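# Move the coaster can onto the turntable's orange spot

## Task

Pick up the can that sits on the coaster and set it upright on the orange spot of the turntable, without disturbing the other cans already standing on the turntable.

## Robot and tools

Robot: two six-joint arms, left_arm and right_arm, each ending in a gripper whose fingers can fold. Joints from base outward: waist, shoulder, elbow (straight at 0, range -2.792 to 2.792 rad), forearm roll, wrist pitch, wrist roll (the others span -6.283 to 6.283 rad). Contact torque limits (N m): 302, 302, 142, 40, 40, 40; a held part's weight counts. A net outside force of 144 N on any part of an arm, or a torque at its limit, freezes that arm for 10 s. Overheated motors (from long holds, stretched reach, or pushing at an unreachable pose) brake the arm for 30 to 60 s or more; a MOTOR HOT line may warn first.

Frames: the scene frame has its origin at table height midway between the nominal bases, +z up, +x out over the table, left_arm toward +y (image sides do not match these names). Calibrated bases: left_arm at (+0.092, +0.451, 0) m, quat_wxyz (+1.000, 0, 0, +0.017); right_arm at (+0.066, -0.605, 0) m, quat_wxyz (+1.000, 0, 0, 0). Each arm reports hand poses, velocities and targets in its own base frame; fixed cameras and the table use the scene frame. Gripper axes: fingers point along +z, open and close along y. end_effector_position is the spot between the pads when shut; fingertips extend about 33 mm past it at gaps up to 40 mm, only 9 mm when wide open. Printed poses can be off by a few cm.

execute_actions(actions, cameras): actions is a list of actions; each action is a list of up to 15 rows, one per 1/30 s step, and a short action repeats its final row to fill 15 steps. Every row is one flat list of 18 numbers in [-1, 1] covering both arms: left dx, dy, dz, rx, ry, rz, gripper position, force_limit, speed, then the same nine for the right arm. The six pose numbers are an offset, not a pose, along that arm's base axes, measured from the Hand target as it was when the action began (every row counts from there, not from the prior row; a new action starts from the new Hand target, so a repeated offset keeps moving). Scale: 1.0 = 0.6 m or 180 degrees; rx, ry, rz form one rotation vector about the Hand target position. Six zeros re-request the current Hand target. Gripper position: +1 fully open (140 mm), about -0.8 pads touching, -1 closes until blocked. force_limit sets squeeze (about 14 N at -1, 40 N at 0, 58 N at +1 for slow closes); speed sets finger speed (about 30, 140, 250 mm/s at -1, 0, +1); faster closes squeeze harder. Both start at +1. Always resend each gripper's three numbers; 0 is itself a command. Images are returned only for an empty actions list or if cameras names them (cam_head_left, cam_head_right, or "all").

move(target, speed, blend, stop_force, zero, blocking, cameras): straight-line paths for both grippers. target is one 18-number row as above, or a list of up to 15 such rows; every row is an offset from the Hand targets at the start of the move, not chained. speed: top path speed in m/s, 0.002 to 2 (default 0.25), one value or one per row; rotation is capped at twice that in rad/s. blend: corner rounding in m for lists (0 = stop at each). stop_force: 10 to 80 N, ends an arm's path when the push against its travel exceeds it; use it only with slow moves and no gripper rotation, omit it when backing off a contact; zero (default true) re-zeroes the force first. blocking=false returns early (not with stop_force). Paths do not avoid obstacles or the other arm; avoid routes near an arm's own base. The result adds a move: line (done, off_target, moving, held, fault) plus limits notes. Use one set of finger numbers across a list.

wait(seconds 0 to 10) lets time pass with commands held. stop brakes a running move. zoom_image(camera, region [x0, y0, x1, y1] in pixels, at most 504 by 504) enlarges the latest image of cam_head_left or cam_head_right (672x504). finished_scene(scene) ends the scene irreversibly; the can must stay placed without the robot.

Motion limits: each step the commanded pose is clipped to within 70 mm and 16 degrees of the measured gripper; Hand target shows the clipped command, and later offsets count from it. A gripper may settle short; send the gap as an offset. Results arrive with the last 5 steps still pending (Kept back); a changed start shows as "Hand target that this call counted from".

Results: positions in metres, velocities in m/s and rad/s, Joint positions, Joint torques, External joint torques, Flange force (gripper axes, includes held weight, noisy), step readings. object_status: 0 moving, 1 blocked while opening, 2 blocked while closing (grip), 3 reached target or pads met (maybe nothing held). position_measured counts: 3 open, ~75 = 100 mm, 139 = 60 mm, 200 = 20 mm, 230 pads meet. To grip harder, raise force_limit and nudge position to -0.98.

Cautions: grip the can with the outer quarter of the pads; deeper grips let fingers fold and loosen. Fingertips pushed into the table fold quietly and spoil the next grip. Stiff arms fault on small overshoots into firm contact. Lower the can gently, open only once it rests, lift clear without brushing the other turntable cans. Never let anything fall or leave the table, slam into fixed parts, or let the arms or grippers press each other.

Each tool is called after "Call:" as name(argument=value, ...) on one line, values as JSON.

## Session

Call:
execute_actions(actions=[])

Scene clock: 0.00 s.
left_arm: end_effector_position=(+0.6933, -0.7337, +0.1331) position_measured=3 object_status=3 end_effector_quat_wxyz=(+0.008, +0.693, -0.701, +0.168) | right_arm: end_effector_position=(+0.4650, -0.1925, +0.1521) position_measured=3 object_status=3 end_effector_quat_wxyz=(+0.075, +0.969, +0.233, +0.043)
Joint positions: left_arm=[-0.849 0.652 1.282 0.004 0.87 2.302] | right_arm=[-0.418 -0.043 2.164 -0.087 0.862 0.732]
Joint velocities: within noise
Joint torques (N m): no reading
External joint torques (N m): no reading
Flange force (N): no reading
Hand target: left_arm +0.6933, -0.7337, +0.1331; +0.008, +0.693, -0.701, +0.168 | right_arm +0.4650, -0.1925, +0.1521; +0.075, +0.969, +0.233, +0.043
Tool commands: left_gripper/position=+1.0 left_gripper/force_limit=+1.0 left_gripper/speed=+1.0 right_gripper/position=+1.0 right_gripper/force_limit=+1.0 right_gripper/speed=+1.0

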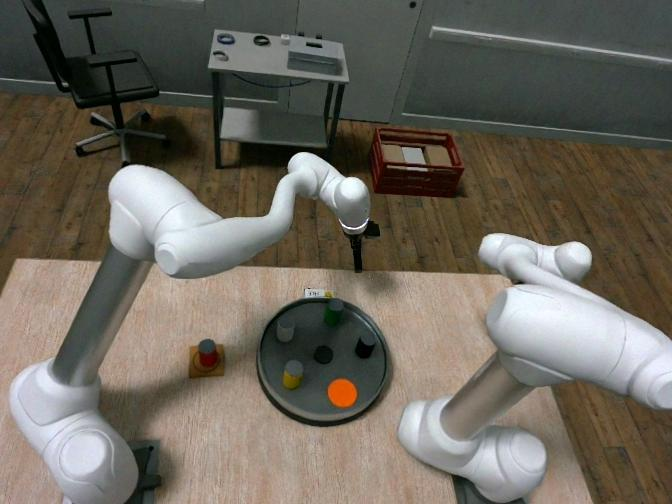

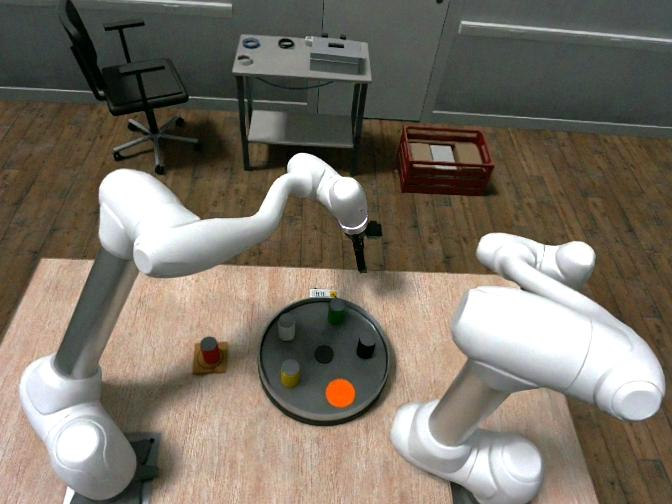

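Call:
zoom_image(camera="cam_head_left", region=[170, 270, 410, 440])

Call:
zoom_image(camera="cam_head_right", region=[170, 270, 410, 440])

Call:
zoom_image(camera="cam_head_left", region=[300, 140, 420, 290])

Call:
zoom_image(camera="cam_head_left", region=[0, 240, 672, 504])

Scaled by 2.100 from the camera's 672x504 image, which has a finer 960x720 frame.

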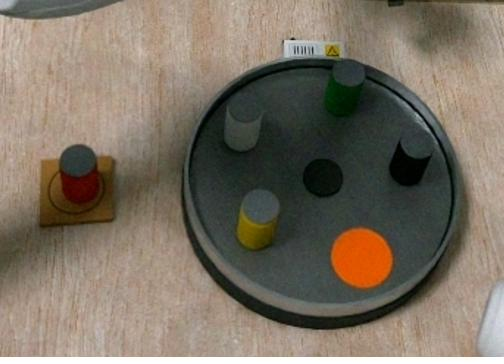

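Scaled by 2.100 from the camera's 672x504 image, which has a finer 960x720 frame.

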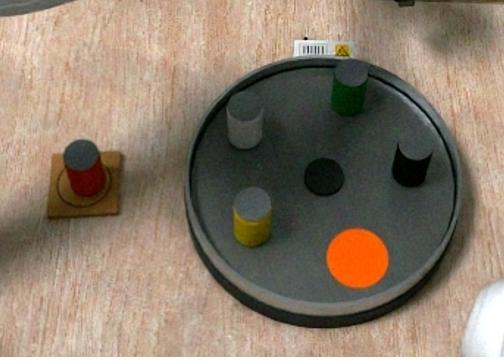

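Scaled by 3.360 from the camera's 672x504 image, which has a finer 960x720 frame.

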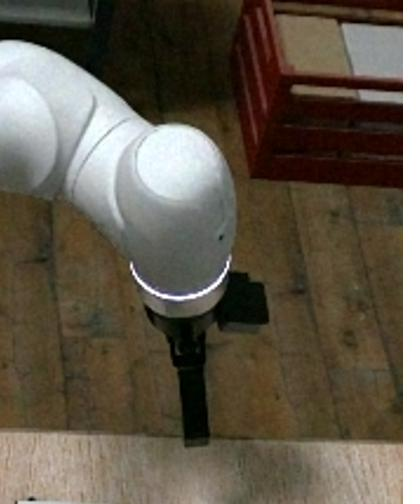

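Region (0, 240, 672, 504) is 672x264 pixels. A region can be at most 504 by 504 pixels.

Call:
move(target=[[-0.1,0.1,0.3,0.04,0.036,0.002,1,1,1,0,0,0,0,0,0,1,1,1],[-0.52,0.75,0.33,0.08,0.0726,0.0036,1,1,1,0,0,0,0,0,0,1,1,1]], blend=[0.05,0], cameras=["all"])

Scene clock: 5.37 s.
left_arm: end_effector_position=(+0.3813, -0.2837, +0.3311) position_measured=3 object_status=3 end_effector_quat_wxyz=(+0.000, +0.707, -0.707, -0.001) | right_arm: end_effector_position=(+0.4650, -0.1925, +0.1521) position_measured=3 object_status=3 end_effector_quat_wxyz=(+0.075, +0.969, +0.233, +0.043)
Joint positions: left_arm=[-0.713 -0.12 1.879 0 1.385 2.429] | right_arm=[-0.418 -0.043 2.164 -0.087 0.862 0.732]
Joint torques (N m): left_arm=[-0.84 -30.77 -37.84 4.47 -0.03 -0.09] | right_arm=[-0.23 -33.72 -34.57 3.41 -0.94 0.54]
External joint torques (N m): left_arm=[0.89 1.8 -3.62 -0.25 0 0.08] | right_arm=[0.25 1.21 -2.32 0.15 0.39 -0.53]
Flange force (N): left_arm=[3.4 -7.9 -5.1] | right_arm=[3.4 4.9 -1.4]
Hand target: left_arm +0.3813, -0.2837, +0.3311; +0.000, +0.707, -0.707, -0.001 | right_arm +0.4650, -0.1925, +0.1521; +0.075, +0.969, +0.233, +0.043
Off the commanded pose: left_arm 0.000 m, 0 deg | right_arm 0.000 m, 0 deg.
move: done

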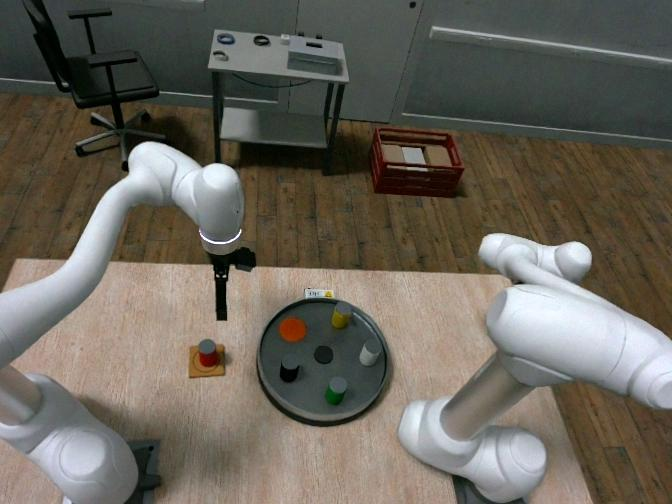

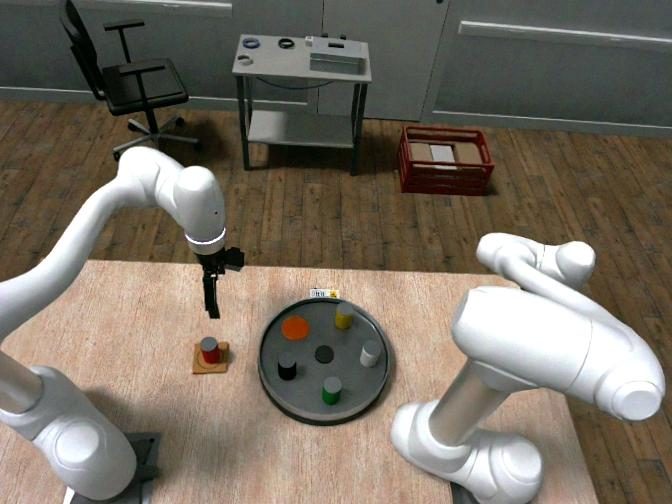

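Call:
wait(seconds=0.5, cameras=["cam_head_left"])

Call:
wait(seconds=2, cameras=["cam_head_left"])

Call:
wait(seconds=2, cameras=["cam_head_left"])

Scene clock: 6.03 s.
left_arm: end_effector_position=(+0.3813, -0.2837, +0.3311) position_measured=3 object_status=3 end_effector_quat_wxyz=(+0.000, +0.707, -0.707, -0.001) | right_arm: end_effector_position=(+0.4650, -0.1925, +0.1521) position_measured=3 object_status=3 end_effector_quat_wxyz=(+0.075, +0.969, +0.233, +0.043)
Joint positions: left_arm=[-0.713 -0.121 1.879 0 1.385 2.429] | right_arm=[-0.418 -0.043 2.164 -0.087 0.862 0.732]
Joint torques (N m): left_arm=[-1.17 -30.63 -37.73 4.44 0.01 -0.08] | right_arm=[-0.35 -33.88 -34.62 3.29 -0.93 0.59]
External joint torques (N m): left_arm=[1.23 1.56 -3.71 -0.22 -0.04 0.08] | right_arm=[0.35 1.46 -2.24 0.27 0.38 -0.58]
Flange force (N): left_arm=[2.7 -8.2 -5.2] | right_arm=[3.6 5.0 -1.1]
Hand target: left_arm +0.3813, -0.2837, +0.3311; +0.000, +0.707, -0.707, -0.001 | right_arm +0.4650, -0.1925, +0.1521; +0.075, +0.969, +0.233, +0.043
Tool commands: left_gripper/position=+1.0 left_gripper/force_limit=+1.0 left_gripper/speed=+1.0 right_gripper/position=+1.0 right_gripper/force_limit=+1.0 right_gripper/speed=+1.0
Off the commanded pose: left_arm 0.000 m, 0 deg | right_arm 0.000 m, 0 deg.
wait: 0.50 s; at rest from the start
Images, in order (width x height): cam_head_left 672x504.

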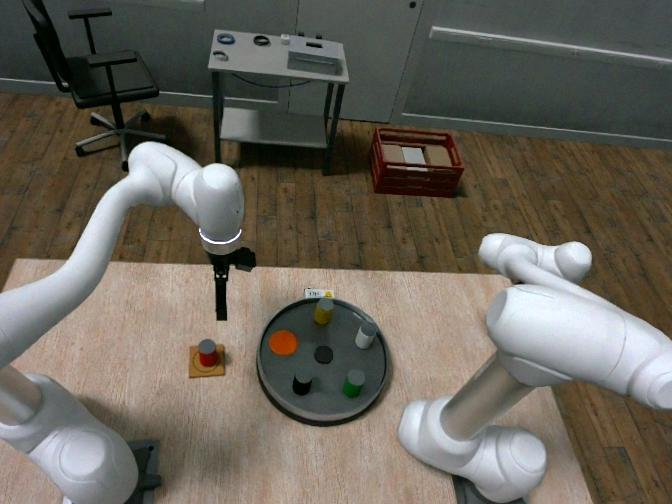

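Scene clock: 8.03 s.
left_arm: end_effector_position=(+0.3813, -0.2837, +0.3311) position_measured=3 object_status=3 end_effector_quat_wxyz=(+0.000, +0.707, -0.707, -0.001) | right_arm: end_effector_position=(+0.4650, -0.1925, +0.1521) position_measured=3 object_status=3 end_effector_quat_wxyz=(+0.075, +0.969, +0.233, +0.043)
Joint positions: left_arm=[-0.713 -0.121 1.879 0 1.385 2.429] | right_arm=[-0.418 -0.043 2.164 -0.087 0.862 0.732]
Joint torques (N m): left_arm=[-1.02 -30.9 -37.84 4.41 0.04 -0.05] | right_arm=[-0.77 -34.12 -34.71 3.37 -0.9 0.54]
External joint torques (N m): left_arm=[1.03 1.96 -3.63 -0.18 -0.08 0.05] | right_arm=[0.76 1.81 -2.02 0.18 0.35 -0.53]
Flange force (N): left_arm=[3.4 -8.3 -4.9] | right_arm=[4.5 4.4 -0.4]
Hand target: left_arm +0.3813, -0.2837, +0.3311; +0.000, +0.707, -0.707, -0.001 | right_arm +0.4650, -0.1925, +0.1521; +0.075, +0.969, +0.233, +0.043
Tool commands: left_gripper/position=+1.0 left_gripper/force_limit=+1.0 left_gripper/speed=+1.0 right_gripper/position=+1.0 right_gripper/force_limit=+1.0 right_gripper/speed=+1.0
Off the commanded pose: left_arm 0.000 m, 0 deg | right_arm 0.000 m, 0 deg.
wait: 2.00 s; at rest by 0.17 s
Images, in order (width x height): cam_head_left 672x504.

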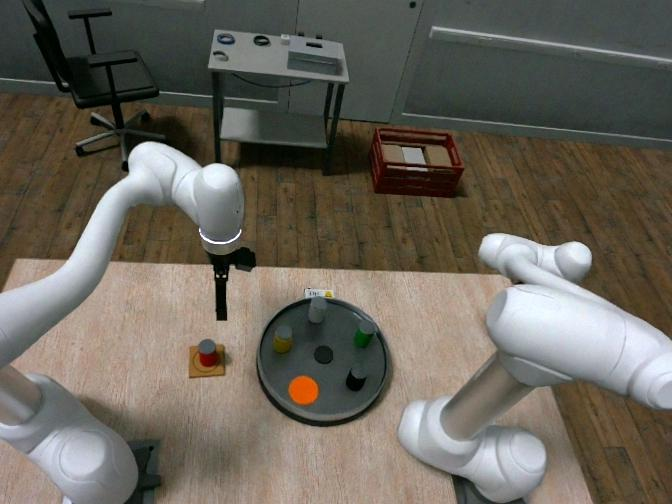

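Scene clock: 10.03 s.
left_arm: end_effector_position=(+0.3813, -0.2837, +0.3311) position_measured=3 object_status=3 end_effector_quat_wxyz=(+0.000, +0.707, -0.707, -0.001) | right_arm: end_effector_position=(+0.4650, -0.1925, +0.1521) position_measured=3 object_status=3 end_effector_quat_wxyz=(+0.075, +0.969, +0.233, +0.043)
Joint positions: left_arm=[-0.713 -0.121 1.879 0 1.385 2.429] | right_arm=[-0.418 -0.043 2.164 -0.087 0.862 0.732]
Joint torques (N m): left_arm=[-1.15 -30.87 -37.77 4.5 0.04 -0.07] | right_arm=[-0.61 -33.96 -34.53 3.39 -0.92 0.54]
External joint torques (N m): left_arm=[1.13 1.86 -3.71 -0.28 -0.08 0.07] | right_arm=[0.6 1.61 -2.3 0.17 0.37 -0.53]
Flange force (N): left_arm=[3.1 -8.4 -5.0] | right_arm=[4.4 4.8 -0.9]
Hand target: left_arm +0.3813, -0.2837, +0.3311; +0.000, +0.707, -0.707, -0.001 | right_arm +0.4650, -0.1925, +0.1521; +0.075, +0.969, +0.233, +0.043
Tool commands: left_gripper/position=+1.0 left_gripper/force_limit=+1.0 left_gripper/speed=+1.0 right_gripper/position=+1.0 right_gripper/force_limit=+1.0 right_gripper/speed=+1.0
Off the commanded pose: left_arm 0.000 m, 0 deg | right_arm 0.000 m, 0 deg.
wait: 2.00 s; at rest by 0.17 s
Images, in order (width x height): cam_head_left 672x504.

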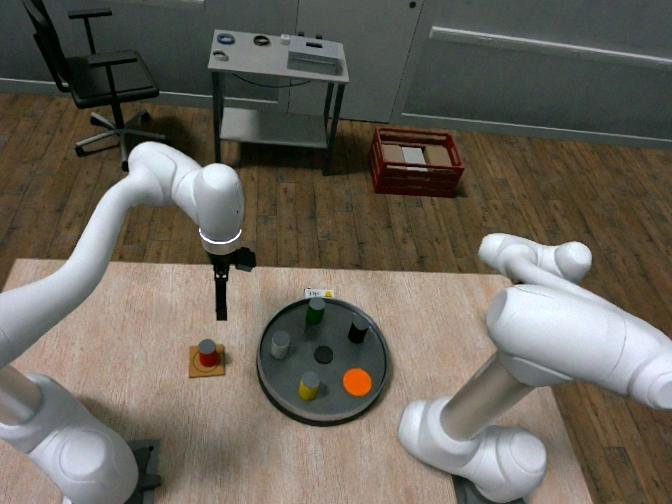

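Call:
move(target=[0,0.1,-0.22,0,0,0,-1,-1,1,0,0,0,0,0,0,1,1,1], cameras=["all"])

Call:
zoom_image(camera="cam_head_left", region=[170, 270, 410, 440])

Call:
zoom_image(camera="cam_head_right", region=[170, 270, 410, 440])

Scene clock: 13.70 s.
left_arm: end_effector_position=(+0.3813, -0.2237, +0.1992) position_measured=236 object_status=3 end_effector_quat_wxyz=(+0.000, +0.707, -0.707, -0.001) | right_arm: end_effector_position=(+0.4650, -0.1925, +0.1521) position_measured=3 object_status=3 end_effector_quat_wxyz=(+0.075, +0.969, +0.233, +0.043)
Joint positions: left_arm=[-0.609 -0.105 2.114 0.001 1.134 2.532] | right_arm=[-0.418 -0.043 2.164 -0.087 0.862 0.732]
Joint torques (N m): left_arm=[-1.07 -29.19 -34.25 4.04 0.03 -0.11] | right_arm=[-0.64 -33.94 -34.55 3.41 -0.93 0.47]
External joint torques (N m): left_arm=[1.11 1.77 -3.97 -0.15 -0.06 0.11] | right_arm=[0.65 1.65 -2.09 0.13 0.4 -0.46]
Flange force (N): left_arm=[2.3 -9.3 -3.6] | right_arm=[4.4 4.4 -0.8]
Hand target: left_arm +0.3813, -0.2237, +0.1991; +0.000, +0.707, -0.707, -0.001 | right_arm +0.4650, -0.1925, +0.1521; +0.075, +0.969, +0.233, +0.043
Off the commanded pose: left_arm 0.000 m, 0 deg | right_arm 0.000 m, 0 deg.
move: done

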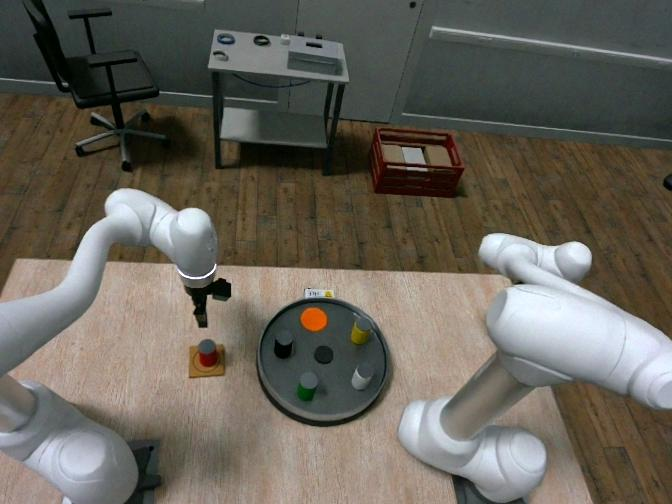

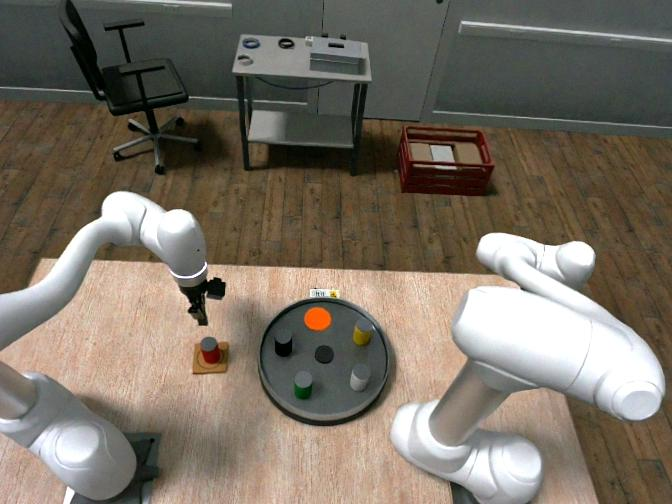

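Scaled by 2.100 from the camera's 672x504 image, which has a finer 960x720 frame.

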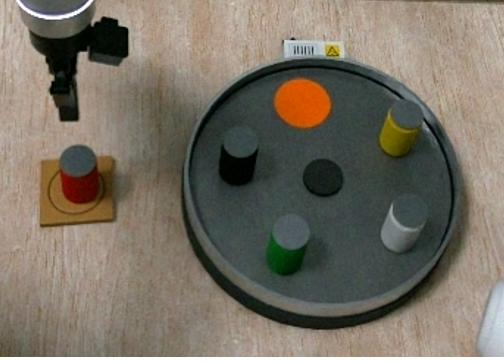

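Scaled by 2.100 from the camera's 672x504 image, which has a finer 960x720 frame.

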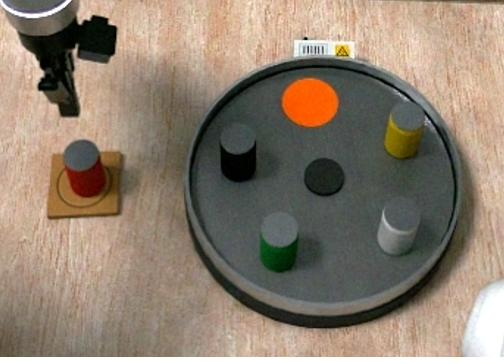

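Call:
move(target=[[0.021,-0.085,0,0,0,0,-1,-1,1,0,0,0,0,0,0,1,1,1],[0.021,-0.085,-0.2,0,0,0,-1,-1,1,0,0,0,0,0,0,1,1,1]], cameras=["all"])

Call:
zoom_image(camera="cam_head_left", region=[160, 280, 280, 400])

Call:
zoom_image(camera="cam_head_right", region=[160, 280, 280, 400])

Scene clock: 15.97 s.
left_arm: end_effector_position=(+0.3939, -0.2747, +0.0792) position_measured=236 object_status=3 end_effector_quat_wxyz=(+0.000, +0.707, -0.707, -0.001) | right_arm: end_effector_position=(+0.4650, -0.1925, +0.1521) position_measured=3 object_status=3 end_effector_quat_wxyz=(+0.075, +0.969, +0.233, +0.043)
Joint positions: left_arm=[-0.681 0.082 2.185 0.001 0.876 2.46] | right_arm=[-0.418 -0.043 2.164 -0.087 0.862 0.732]
Joint torques (N m): left_arm=[-1.25 -42.66 -29.08 3.5 0.05 -0.08] | right_arm=[-0.74 -34.12 -34.58 3.44 -0.92 0.49]
External joint torques (N m): left_arm=[1.2 1.82 -3.28 -0.21 -0.08 0.08] | right_arm=[0.73 1.79 -2.25 0.12 0.38 -0.49]
Flange force (N): left_arm=[2.7 -8.5 -0.5] | right_arm=[4.8 4.6 -0.7]
Hand target: left_arm +0.3939, -0.2747, +0.0791; +0.000, +0.707, -0.707, -0.001 | right_arm +0.4650, -0.1925, +0.1521; +0.075, +0.969, +0.233, +0.043
Off the commanded pose: left_arm 0.000 m, 0 deg | right_arm 0.000 m, 0 deg.
move: done

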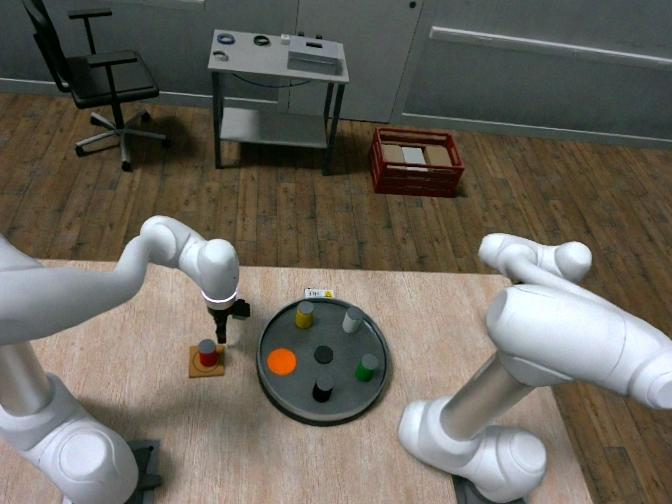

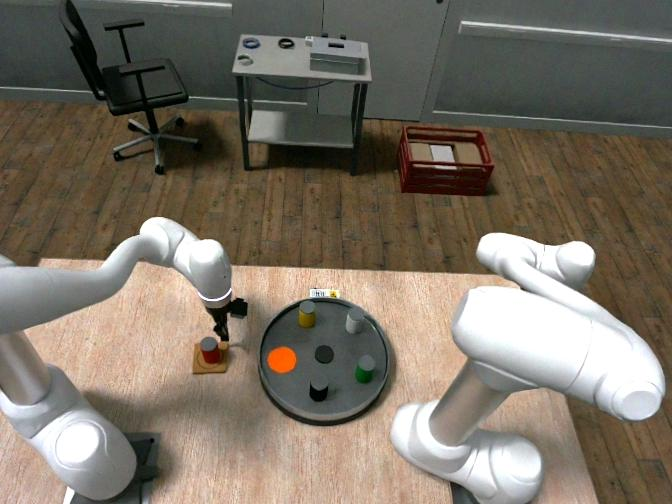

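Scaled by 4.200 from the camera's 672x504 image, which has a finer 960x720 frame.

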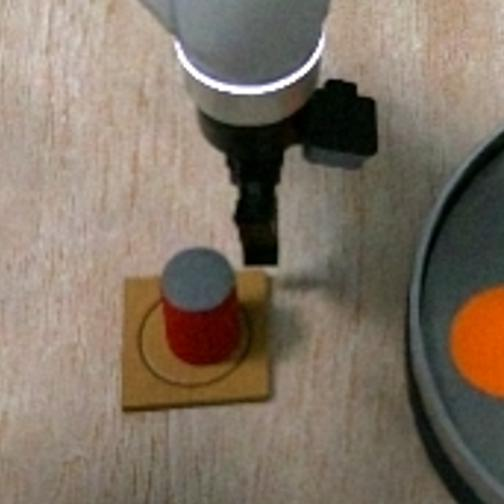

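Scaled by 4.200 from the camera's 672x504 image, which has a finer 960x720 frame.

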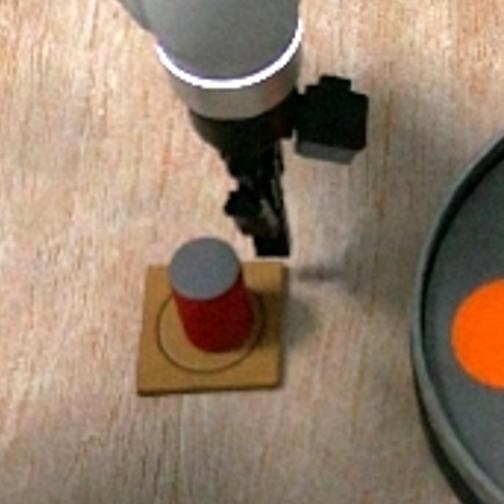

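Call:
move(target=[0.002,0.004,-0.09,0,0,0,-1,-1,1,0,0,0,0,0,0,1,1,1], stop_force=10, speed=0.02, cameras=["all"])

Call:
move(target=[0,0,0.1,0,0,0,-1,-1,1,0,0,0,0,0,0,1,1,1])

Scene clock: 18.67 s.
left_arm: end_effector_position=(+0.3948, -0.2732, +0.0440) position_measured=236 object_status=3 end_effector_quat_wxyz=(+0.000, +0.707, -0.707, -0.001) | right_arm: end_effector_position=(+0.4650, -0.1925, +0.1521) position_measured=3 object_status=3 end_effector_quat_wxyz=(+0.075, +0.969, +0.233, +0.043)
Joint positions: left_arm=[-0.678 0.129 2.216 0.001 0.798 2.463] | right_arm=[-0.418 -0.043 2.164 -0.087 0.862 0.732]
Joint torques (N m): left_arm=[0.07 -9.44 -10.19 4.2 -7.2 -0.03] | right_arm=[-0.04 -33.49 -34.57 3.37 -0.96 0.54]
External joint torques (N m): left_arm=[-0.06 -34.07 -19.98 -1.13 7.17 0.03] | right_arm=[0.03 1.05 -2.37 0.19 0.4 -0.53]
Flange force (N): left_arm=[-7.2 10.4 -80.1] | right_arm=[2.8 5.1 -1.7]
Hand target: left_arm +0.3948, -0.2732, +0.0440; +0.000, +0.707, -0.707, -0.001 (not the last commanded pose) | right_arm +0.4650, -0.1925, +0.1521; +0.075, +0.969, +0.233, +0.043
Off the commanded pose: left_arm 0.019 m, 0 deg | right_arm 0.000 m, 0 deg.
move: contact (left_arm)

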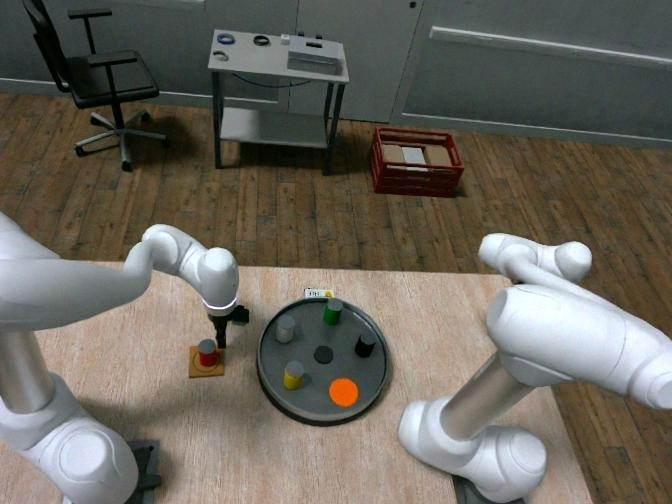

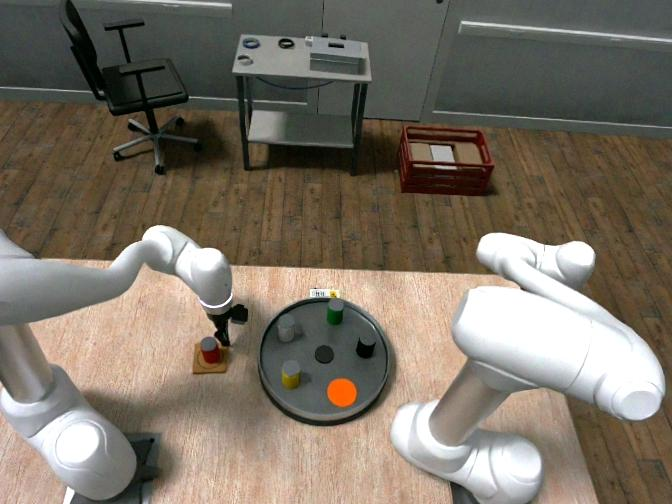

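Scene clock: 19.40 s.
left_arm: end_effector_position=(+0.3948, -0.2732, +0.1039) position_measured=236 object_status=3 end_effector_quat_wxyz=(+0.000, +0.707, -0.707, -0.001) | right_arm: end_effector_position=(+0.4650, -0.1925, +0.1521) position_measured=3 object_status=3 end_effector_quat_wxyz=(+0.075, +0.969, +0.233, +0.043)
Joint positions: left_arm=[-0.678 0.052 2.162 0.001 0.93 2.463] | right_arm=[-0.418 -0.043 2.164 -0.087 0.862 0.732]
Joint torques (N m): left_arm=[-0.91 -41.27 -30.34 3.61 -0.01 -0.09] | right_arm=[-0.52 -34.25 -34.57 3.38 -0.89 0.57]
External joint torques (N m): left_arm=[0.94 2.11 -3.42 -0.17 -0.02 0.09] | right_arm=[0.51 1.87 -2.32 0.19 0.34 -0.56]
Flange force (N): left_arm=[3.5 -8.7 -0.9] | right_arm=[4.4 5.2 -0.5]
Hand target: left_arm +0.3948, -0.2732, +0.1040; +0.000, +0.707, -0.707, -0.001 | right_arm +0.4650, -0.1925, +0.1521; +0.075, +0.969, +0.233, +0.043
Off the commanded pose: left_arm 0.000 m, 0 deg | right_arm 0.000 m, 0 deg.
move: done

Call:
move(target=[[0,-0.05,0.16,0,0,0,-1,-1,1,0,0,0,0,0,0,1,1,1],[-0.116,-0.548,0.16,0,0,0,-1,-1,1,0,0,0,0,0,0,1,1,1]], blend=[0.03,0], cameras=["all"])

Call:
zoom_image(camera="cam_head_left", region=[250, 280, 400, 430])

Call:
zoom_image(camera="cam_head_right", region=[250, 280, 400, 430])

Scene clock: 22.03 s.
left_arm: end_effector_position=(+0.3252, -0.6020, +0.2000) position_measured=236 object_status=3 end_effector_quat_wxyz=(+0.000, +0.707, -0.707, -0.001) | right_arm: end_effector_position=(+0.4650, -0.1925, +0.1521) position_measured=3 object_status=3 end_effector_quat_wxyz=(+0.075, +0.969, +0.233, +0.043)
Joint positions: left_arm=[-1.126 0.275 1.693 0 1.175 2.016] | right_arm=[-0.418 -0.043 2.164 -0.087 0.862 0.732]
Joint torques (N m): left_arm=[-1.32 -70.56 -35.27 4.21 0.01 -0.07] | right_arm=[-0.48 -33.88 -34.7 3.33 -0.88 0.49]
External joint torques (N m): left_arm=[1.36 3.47 -3.59 -0.24 -0.06 0.08] | right_arm=[0.46 1.51 -2.24 0.24 0.33 -0.48]
Flange force (N): left_arm=[9.9 -7.7 -1.7] | right_arm=[4.0 4.7 -0.9]
Hand target: left_arm +0.3252, -0.6020, +0.2000; +0.000, +0.707, -0.707, -0.001 | right_arm +0.4650, -0.1925, +0.1521; +0.075, +0.969, +0.233, +0.043
Off the commanded pose: left_arm 0.000 m, 0 deg | right_arm 0.000 m, 0 deg.
move: done

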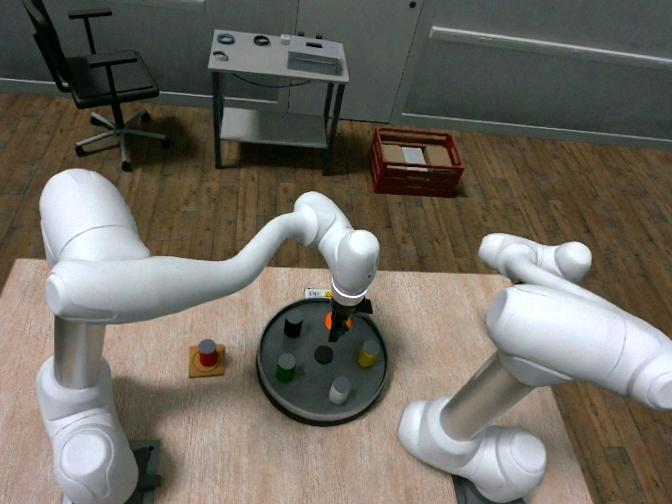

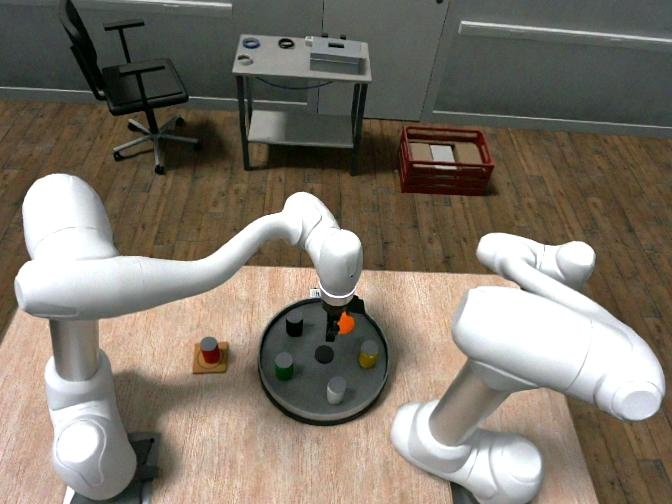

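Scaled by 3.360 from the camera's 672x504 image, which has a finer 960x720 frame.

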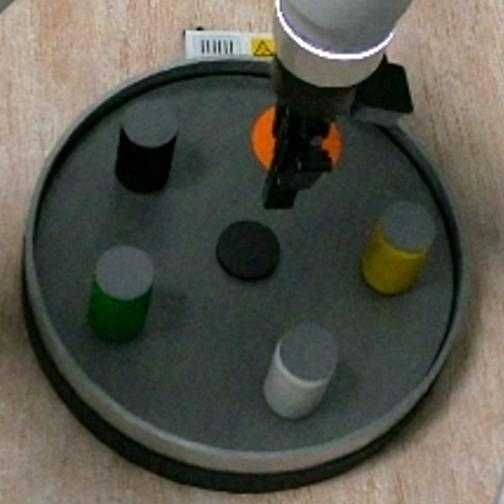

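Scaled by 3.360 from the camera's 672x504 image, which has a finer 960x720 frame.

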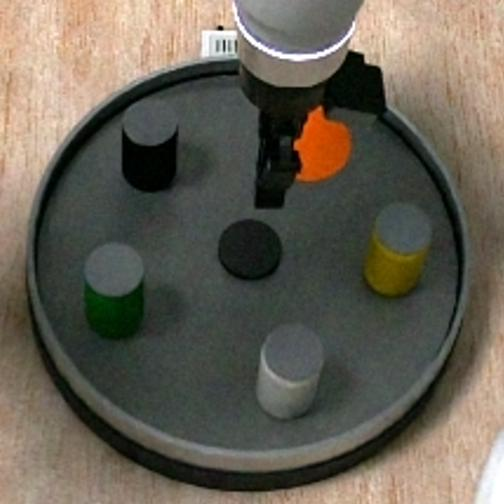

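Call:
move(target=[0.047,0.043,-0.14,0,0,0,-1,-1,1,0,0,0,0,0,0,1,1,1], cameras=["all"])

Call:
zoom_image(camera="cam_head_left", region=[250, 280, 400, 430])

Call:
zoom_image(camera="cam_head_right", region=[250, 280, 400, 430])

Scene clock: 23.70 s.
left_arm: end_effector_position=(+0.3534, -0.5762, +0.1160) position_measured=236 object_status=3 end_effector_quat_wxyz=(+0.000, +0.707, -0.707, -0.001) | right_arm: end_effector_position=(+0.4650, -0.1925, +0.1521) position_measured=3 object_status=3 end_effector_quat_wxyz=(+0.075, +0.969, +0.233, +0.043)
Joint positions: left_arm=[-1.072 0.326 1.793 0 1.024 2.07] | right_arm=[-0.418 -0.043 2.164 -0.087 0.862 0.732]
Joint torques (N m): left_arm=[-1.14 -72.75 -32.63 3.9 0.08 -0.09] | right_arm=[-0.68 -33.47 -34.54 3.36 -0.87 0.53]
External joint torques (N m): left_arm=[1.03 3.5 -3.39 -0.23 -0.13 0.09] | right_arm=[0.66 0.92 -2.65 0.23 0.3 -0.53]
Flange force (N): left_arm=[9.1 -7.5 0.2] | right_arm=[4.1 4.4 -2.0]
Hand target: left_arm +0.3534, -0.5762, +0.1160; +0.000, +0.707, -0.707, -0.001 | right_arm +0.4650, -0.1925, +0.1521; +0.075, +0.969, +0.233, +0.043
Off the commanded pose: left_arm 0.000 m, 0 deg | right_arm 0.000 m, 0 deg.
move: done

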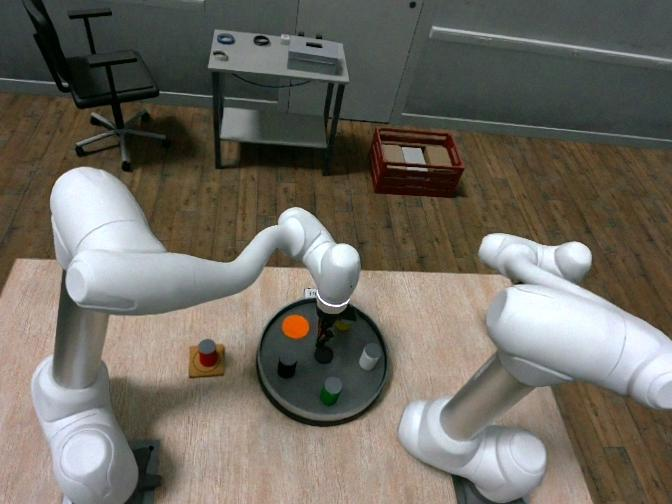

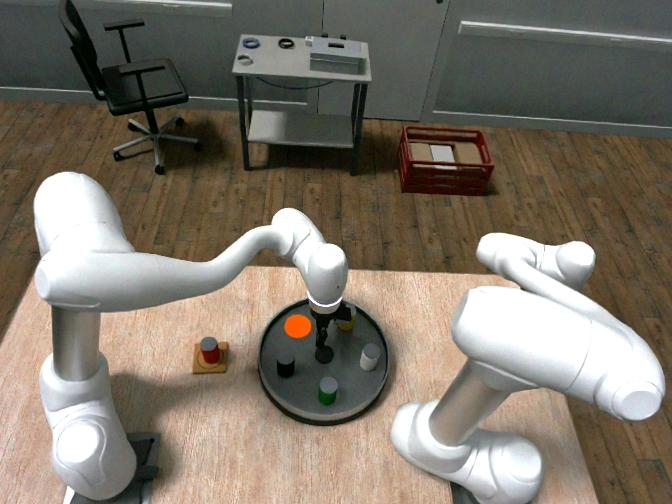

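Scaled by 3.360 from the camera's 672x504 image, which has a finer 960x720 frame.

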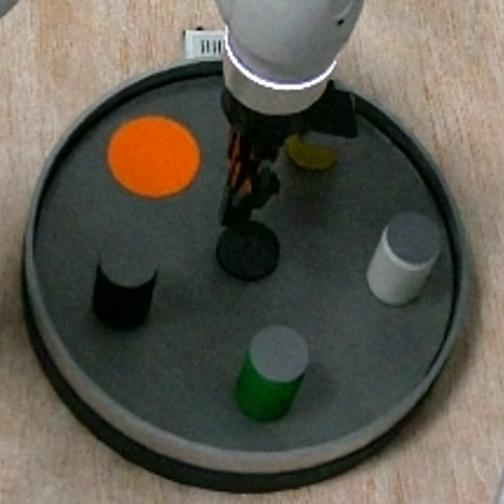

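Scaled by 3.360 from the camera's 672x504 image, which has a finer 960x720 frame.

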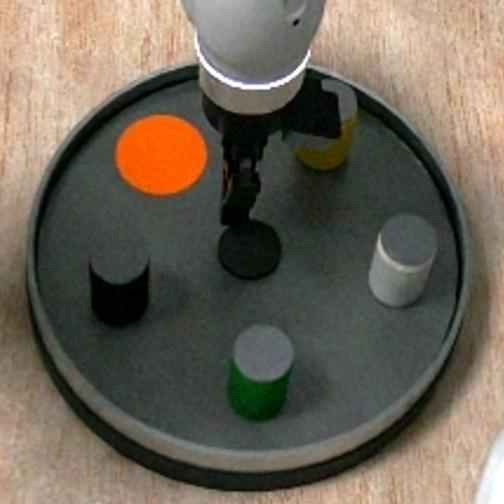

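Call:
move(target=[0,-0.028,-0.14,0,0,0,-1,-1,1,0,0,0,0,0,0,1,1,1], stop_force=10, speed=0.012, cameras=["all"])

Call:
move(target=[0,0,0.05,0,0,0,-1,-1,1,0,0,0,0,0,0,1,1,1])

Call:
zoom_image(camera="cam_head_left", region=[250, 280, 400, 430])

Call:
zoom_image(camera="cam_head_right", region=[250, 280, 400, 430])

Scene clock: 26.67 s.
left_arm: end_effector_position=(+0.3533, -0.5807, +0.0933) position_measured=236 object_status=3 end_effector_quat_wxyz=(+0.000, +0.707, -0.707, -0.001) | right_arm: end_effector_position=(+0.4650, -0.1925, +0.1521) position_measured=3 object_status=3 end_effector_quat_wxyz=(+0.075, +0.969, +0.233, +0.043)
Joint positions: left_arm=[-1.075 0.352 1.804 0 0.988 2.067] | right_arm=[-0.418 -0.043 2.164 -0.087 0.862 0.732]
Joint torques (N m): left_arm=[-1.84 -41.81 -32.53 4.18 -13.61 -0.05] | right_arm=[-0.65 -33.47 -34.55 3.41 -0.93 0.48]
External joint torques (N m): left_arm=[1.81 -29.07 -2.58 -0.6 13.57 0.05] | right_arm=[0.64 1.17 -2.28 0.15 0.39 -0.47]
Flange force (N): left_arm=[-24.0 11.4 -52.1] | right_arm=[4.1 4.1 -1.5]
Hand target: left_arm +0.3533, -0.5807, +0.0933; +0.000, +0.707, -0.707, -0.001 (not the last commanded pose) | right_arm +0.4650, -0.1925, +0.1521; +0.075, +0.969, +0.233, +0.043
Off the commanded pose: left_arm 0.063 m, 0 deg | right_arm 0.000 m, 0 deg.
move: contact (left_arm)

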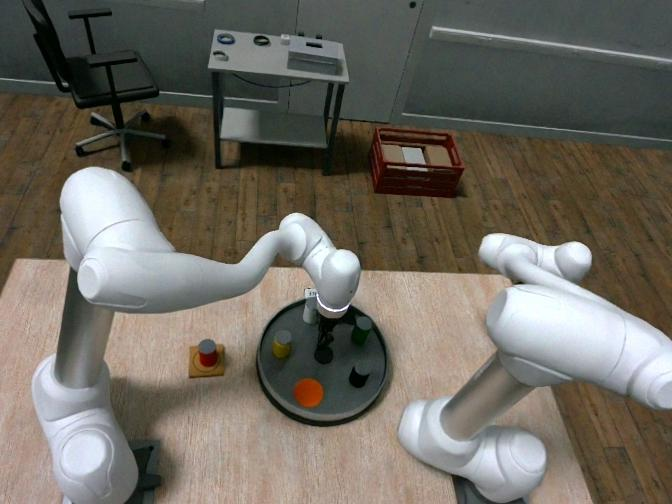

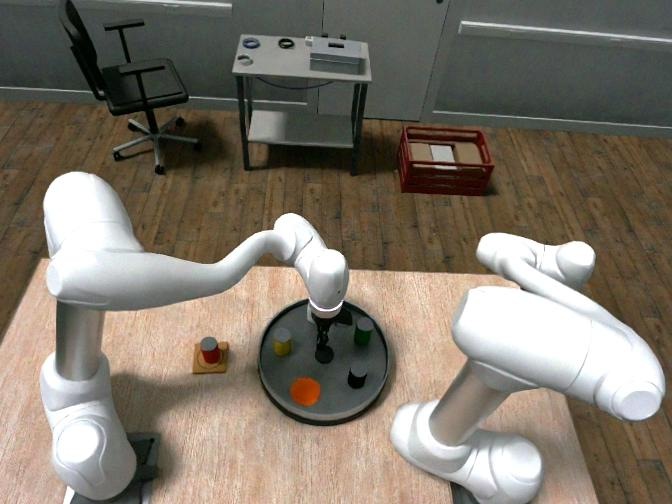

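Scene clock: 27.37 s.
left_arm: end_effector_position=(+0.3533, -0.5807, +0.1232) position_measured=236 object_status=3 end_effector_quat_wxyz=(+0.000, +0.707, -0.707, -0.001) | right_arm: end_effector_position=(+0.4650, -0.1925, +0.1521) position_measured=3 object_status=3 end_effector_quat_wxyz=(+0.075, +0.969, +0.233, +0.043)
Joint positions: left_arm=[-1.075 0.325 1.779 0 1.04 2.067] | right_arm=[-0.418 -0.043 2.164 -0.087 0.862 0.732]
Joint torques (N m): left_arm=[-1.09 -73.1 -32.66 3.94 0.07 -0.09] | right_arm=[-0.56 -33.84 -34.5 3.39 -0.85 0.51]
External joint torques (N m): left_arm=[1.21 3.63 -3.63 -0.22 -0.12 0.09] | right_arm=[0.55 1.61 -2.25 0.16 0.31 -0.5]
Flange force (N): left_arm=[9.7 -8.1 0.0] | right_arm=[4.3 4.7 -0.7]
Hand target: left_arm +0.3533, -0.5807, +0.1233; +0.000, +0.707, -0.707, -0.001 | right_arm +0.4650, -0.1925, +0.1521; +0.075, +0.969, +0.233, +0.043
Off the commanded pose: left_arm 0.000 m, 0 deg | right_arm 0.000 m, 0 deg.
move: done

Scaled by 3.360 from the camera's 672x504 image, which has a finer 960x720 frame.
This view is cut from an older image: the scene may have changed since it was taken.

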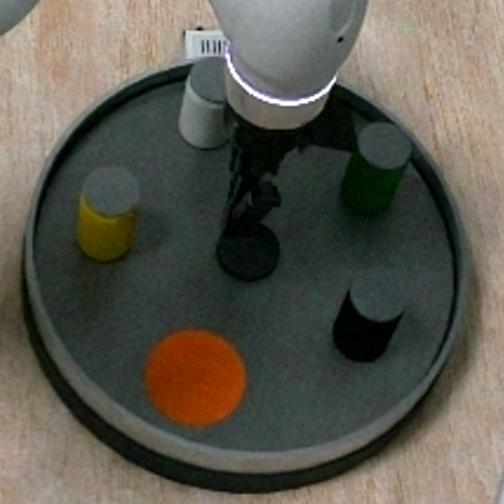

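Scaled by 3.360 from the camera's 672x504 image, which has a finer 960x720 frame.
This view is cut from an older image: the scene may have changed since it was taken.

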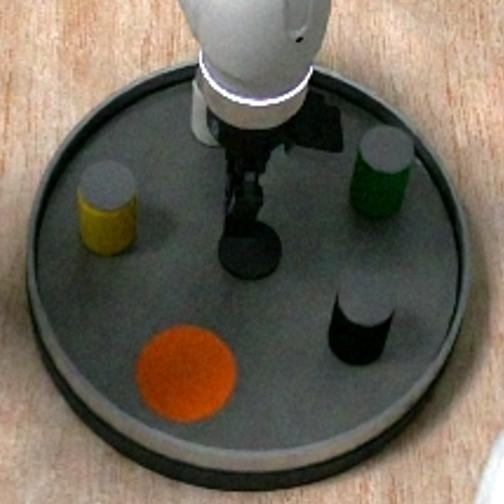

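Call:
move(target=[[-0.023,0.077,0,0,0,0,-1,-1,1,0,0,0,0,0,0,1,1,1]])

Call:
move(target=[0,0,-0.08,0,0,0,-1,-1,1,0,0,0,0,0,0,1,1,1], stop_force=10, speed=0.01, cameras=["all"])

Call:
move(target=[0,0,0.04,0,0,0,-1,-1,1,0,0,0,0,0,0,1,1,1])

Call:
zoom_image(camera="cam_head_left", region=[250, 280, 400, 430])

Call:
zoom_image(camera="cam_head_right", region=[250, 280, 400, 430])

Scene clock: 28.60 s.
left_arm: end_effector_position=(+0.3395, -0.5345, +0.1232) position_measured=236 object_status=3 end_effector_quat_wxyz=(+0.000, +0.707, -0.707, -0.001) | right_arm: end_effector_position=(+0.4650, -0.1925, +0.1521) position_measured=3 object_status=3 end_effector_quat_wxyz=(+0.075, +0.969, +0.233, +0.043)
Joint positions: left_arm=[-1.059 0.259 1.87 0 1.015 2.082] | right_arm=[-0.418 -0.043 2.164 -0.087 0.862 0.732]
Joint torques (N m): left_arm=[-0.9 -65.6 -32.68 3.9 0.03 -0.11] | right_arm=[-0.57 -34.13 -34.8 3.33 -0.93 0.48]
External joint torques (N m): left_arm=[0.89 3.04 -3.12 -0.25 -0.07 0.11] | right_arm=[0.57 1.72 -2.11 0.23 0.38 -0.48]
Flange force (N): left_arm=[7.9 -6.9 0.0] | right_arm=[4.3 4.6 -0.7]
Hand target: left_arm +0.3395, -0.5345, +0.1233; +0.000, +0.707, -0.707, -0.001 | right_arm +0.4650, -0.1925, +0.1521; +0.075, +0.969, +0.233, +0.043
Off the commanded pose: left_arm 0.000 m, 0 deg | right_arm 0.000 m, 0 deg.
move: done

Scene clock: 33.23 s.
left_arm: end_effector_position=(+0.3394, -0.5345, +0.0853) position_measured=236 object_status=3 end_effector_quat_wxyz=(+0.000, +0.707, -0.707, -0.001) | right_arm: end_effector_position=(+0.4650, -0.1925, +0.1521) position_measured=3 object_status=3 end_effector_quat_wxyz=(+0.075, +0.969, +0.233, +0.043)
Joint positions: left_arm=[-1.059 0.295 1.903 -0.001 0.946 2.082] | right_arm=[-0.418 -0.043 2.164 -0.087 0.862 0.732]
Joint torques (N m): left_arm=[13.41 -44.13 -25.06 11.02 -6.02 -0.09] | right_arm=[-0.33 -33.51 -34.5 3.29 -0.87 0.47]
External joint torques (N m): left_arm=[-13.49 -20.25 -9.11 -7.55 5.98 0.09] | right_arm=[0.34 1.1 -2.35 0.27 0.32 -0.46]
Flange force (N): left_arm=[4.3 22.3 -38.4] | right_arm=[3.5 4.6 -1.5]
Hand target: left_arm +0.3394, -0.5345, +0.0853; +0.000, +0.707, -0.707, -0.001 (not the last commanded pose) | right_arm +0.4650, -0.1925, +0.1521; +0.075, +0.969, +0.233, +0.043
Off the commanded pose: left_arm 0.010 m, 0 deg | right_arm 0.000 m, 0 deg.
move: contact (left_arm)

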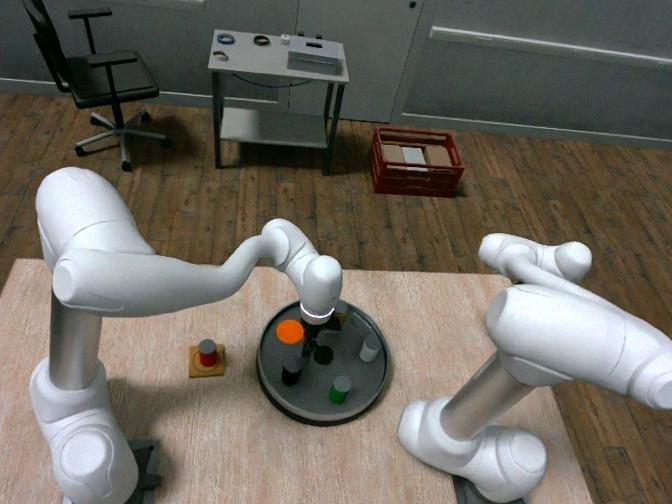

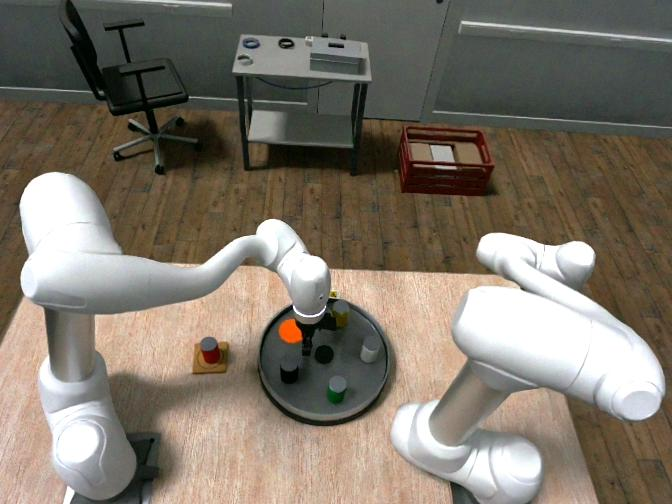

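Scene clock: 33.93 s.
left_arm: end_effector_position=(+0.3394, -0.5344, +0.1093) position_measured=236 object_status=3 end_effector_quat_wxyz=(+0.000, +0.707, -0.707, -0.001) | right_arm: end_effector_position=(+0.4650, -0.1925, +0.1521) position_measured=3 object_status=3 end_effector_quat_wxyz=(+0.075, +0.969, +0.233, +0.043)
Joint positions: left_arm=[-1.059 0.272 1.882 -0.001 0.99 2.082] | right_arm=[-0.418 -0.043 2.164 -0.087 0.862 0.732]
Joint torques (N m): left_arm=[-1.13 -66.44 -31.6 3.82 0.01 -0.08] | right_arm=[-0.69 -33.78 -34.56 3.38 -0.95 0.48]
External joint torques (N m): left_arm=[1.12 3.4 -3.59 -0.23 -0.06 0.08] | right_arm=[0.67 1.46 -2.31 0.19 0.4 -0.47]
Flange force (N): left_arm=[8.9 -7.9 0.1] | right_arm=[4.4 4.5 -1.2]
Hand target: left_arm +0.3394, -0.5345, +0.1093; +0.000, +0.707, -0.707, -0.001 | right_arm +0.4650, -0.1925, +0.1521; +0.075, +0.969, +0.233, +0.043
Off the commanded pose: left_arm 0.000 m, 0 deg | right_arm 0.000 m, 0 deg.
move: done

Scaled by 3.360 from the camera's 672x504 image, which has a finer 960x720 frame.
This view is cut from an older image: the scene may have changed since it was taken.

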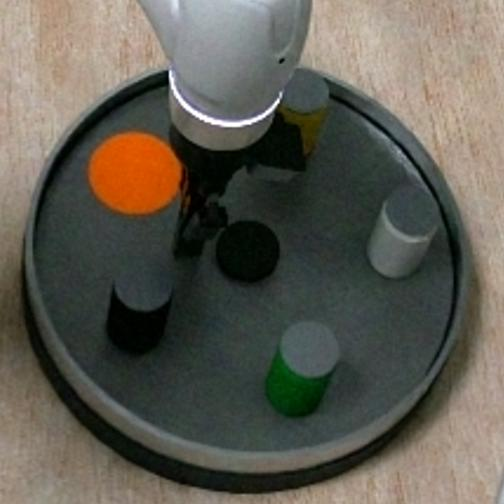

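Scaled by 3.360 from the camera's 672x504 image, which has a finer 960x720 frame.
This view is cut from an older image: the scene may have changed since it was taken.

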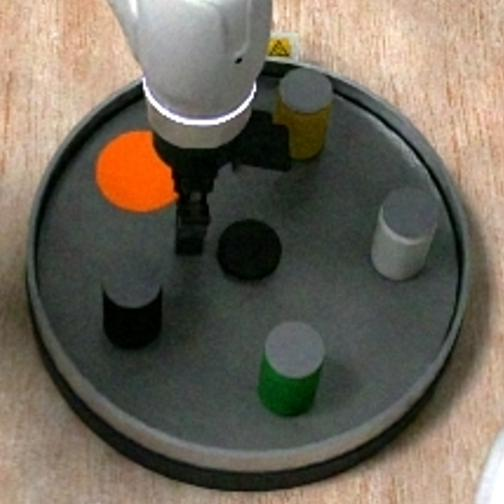

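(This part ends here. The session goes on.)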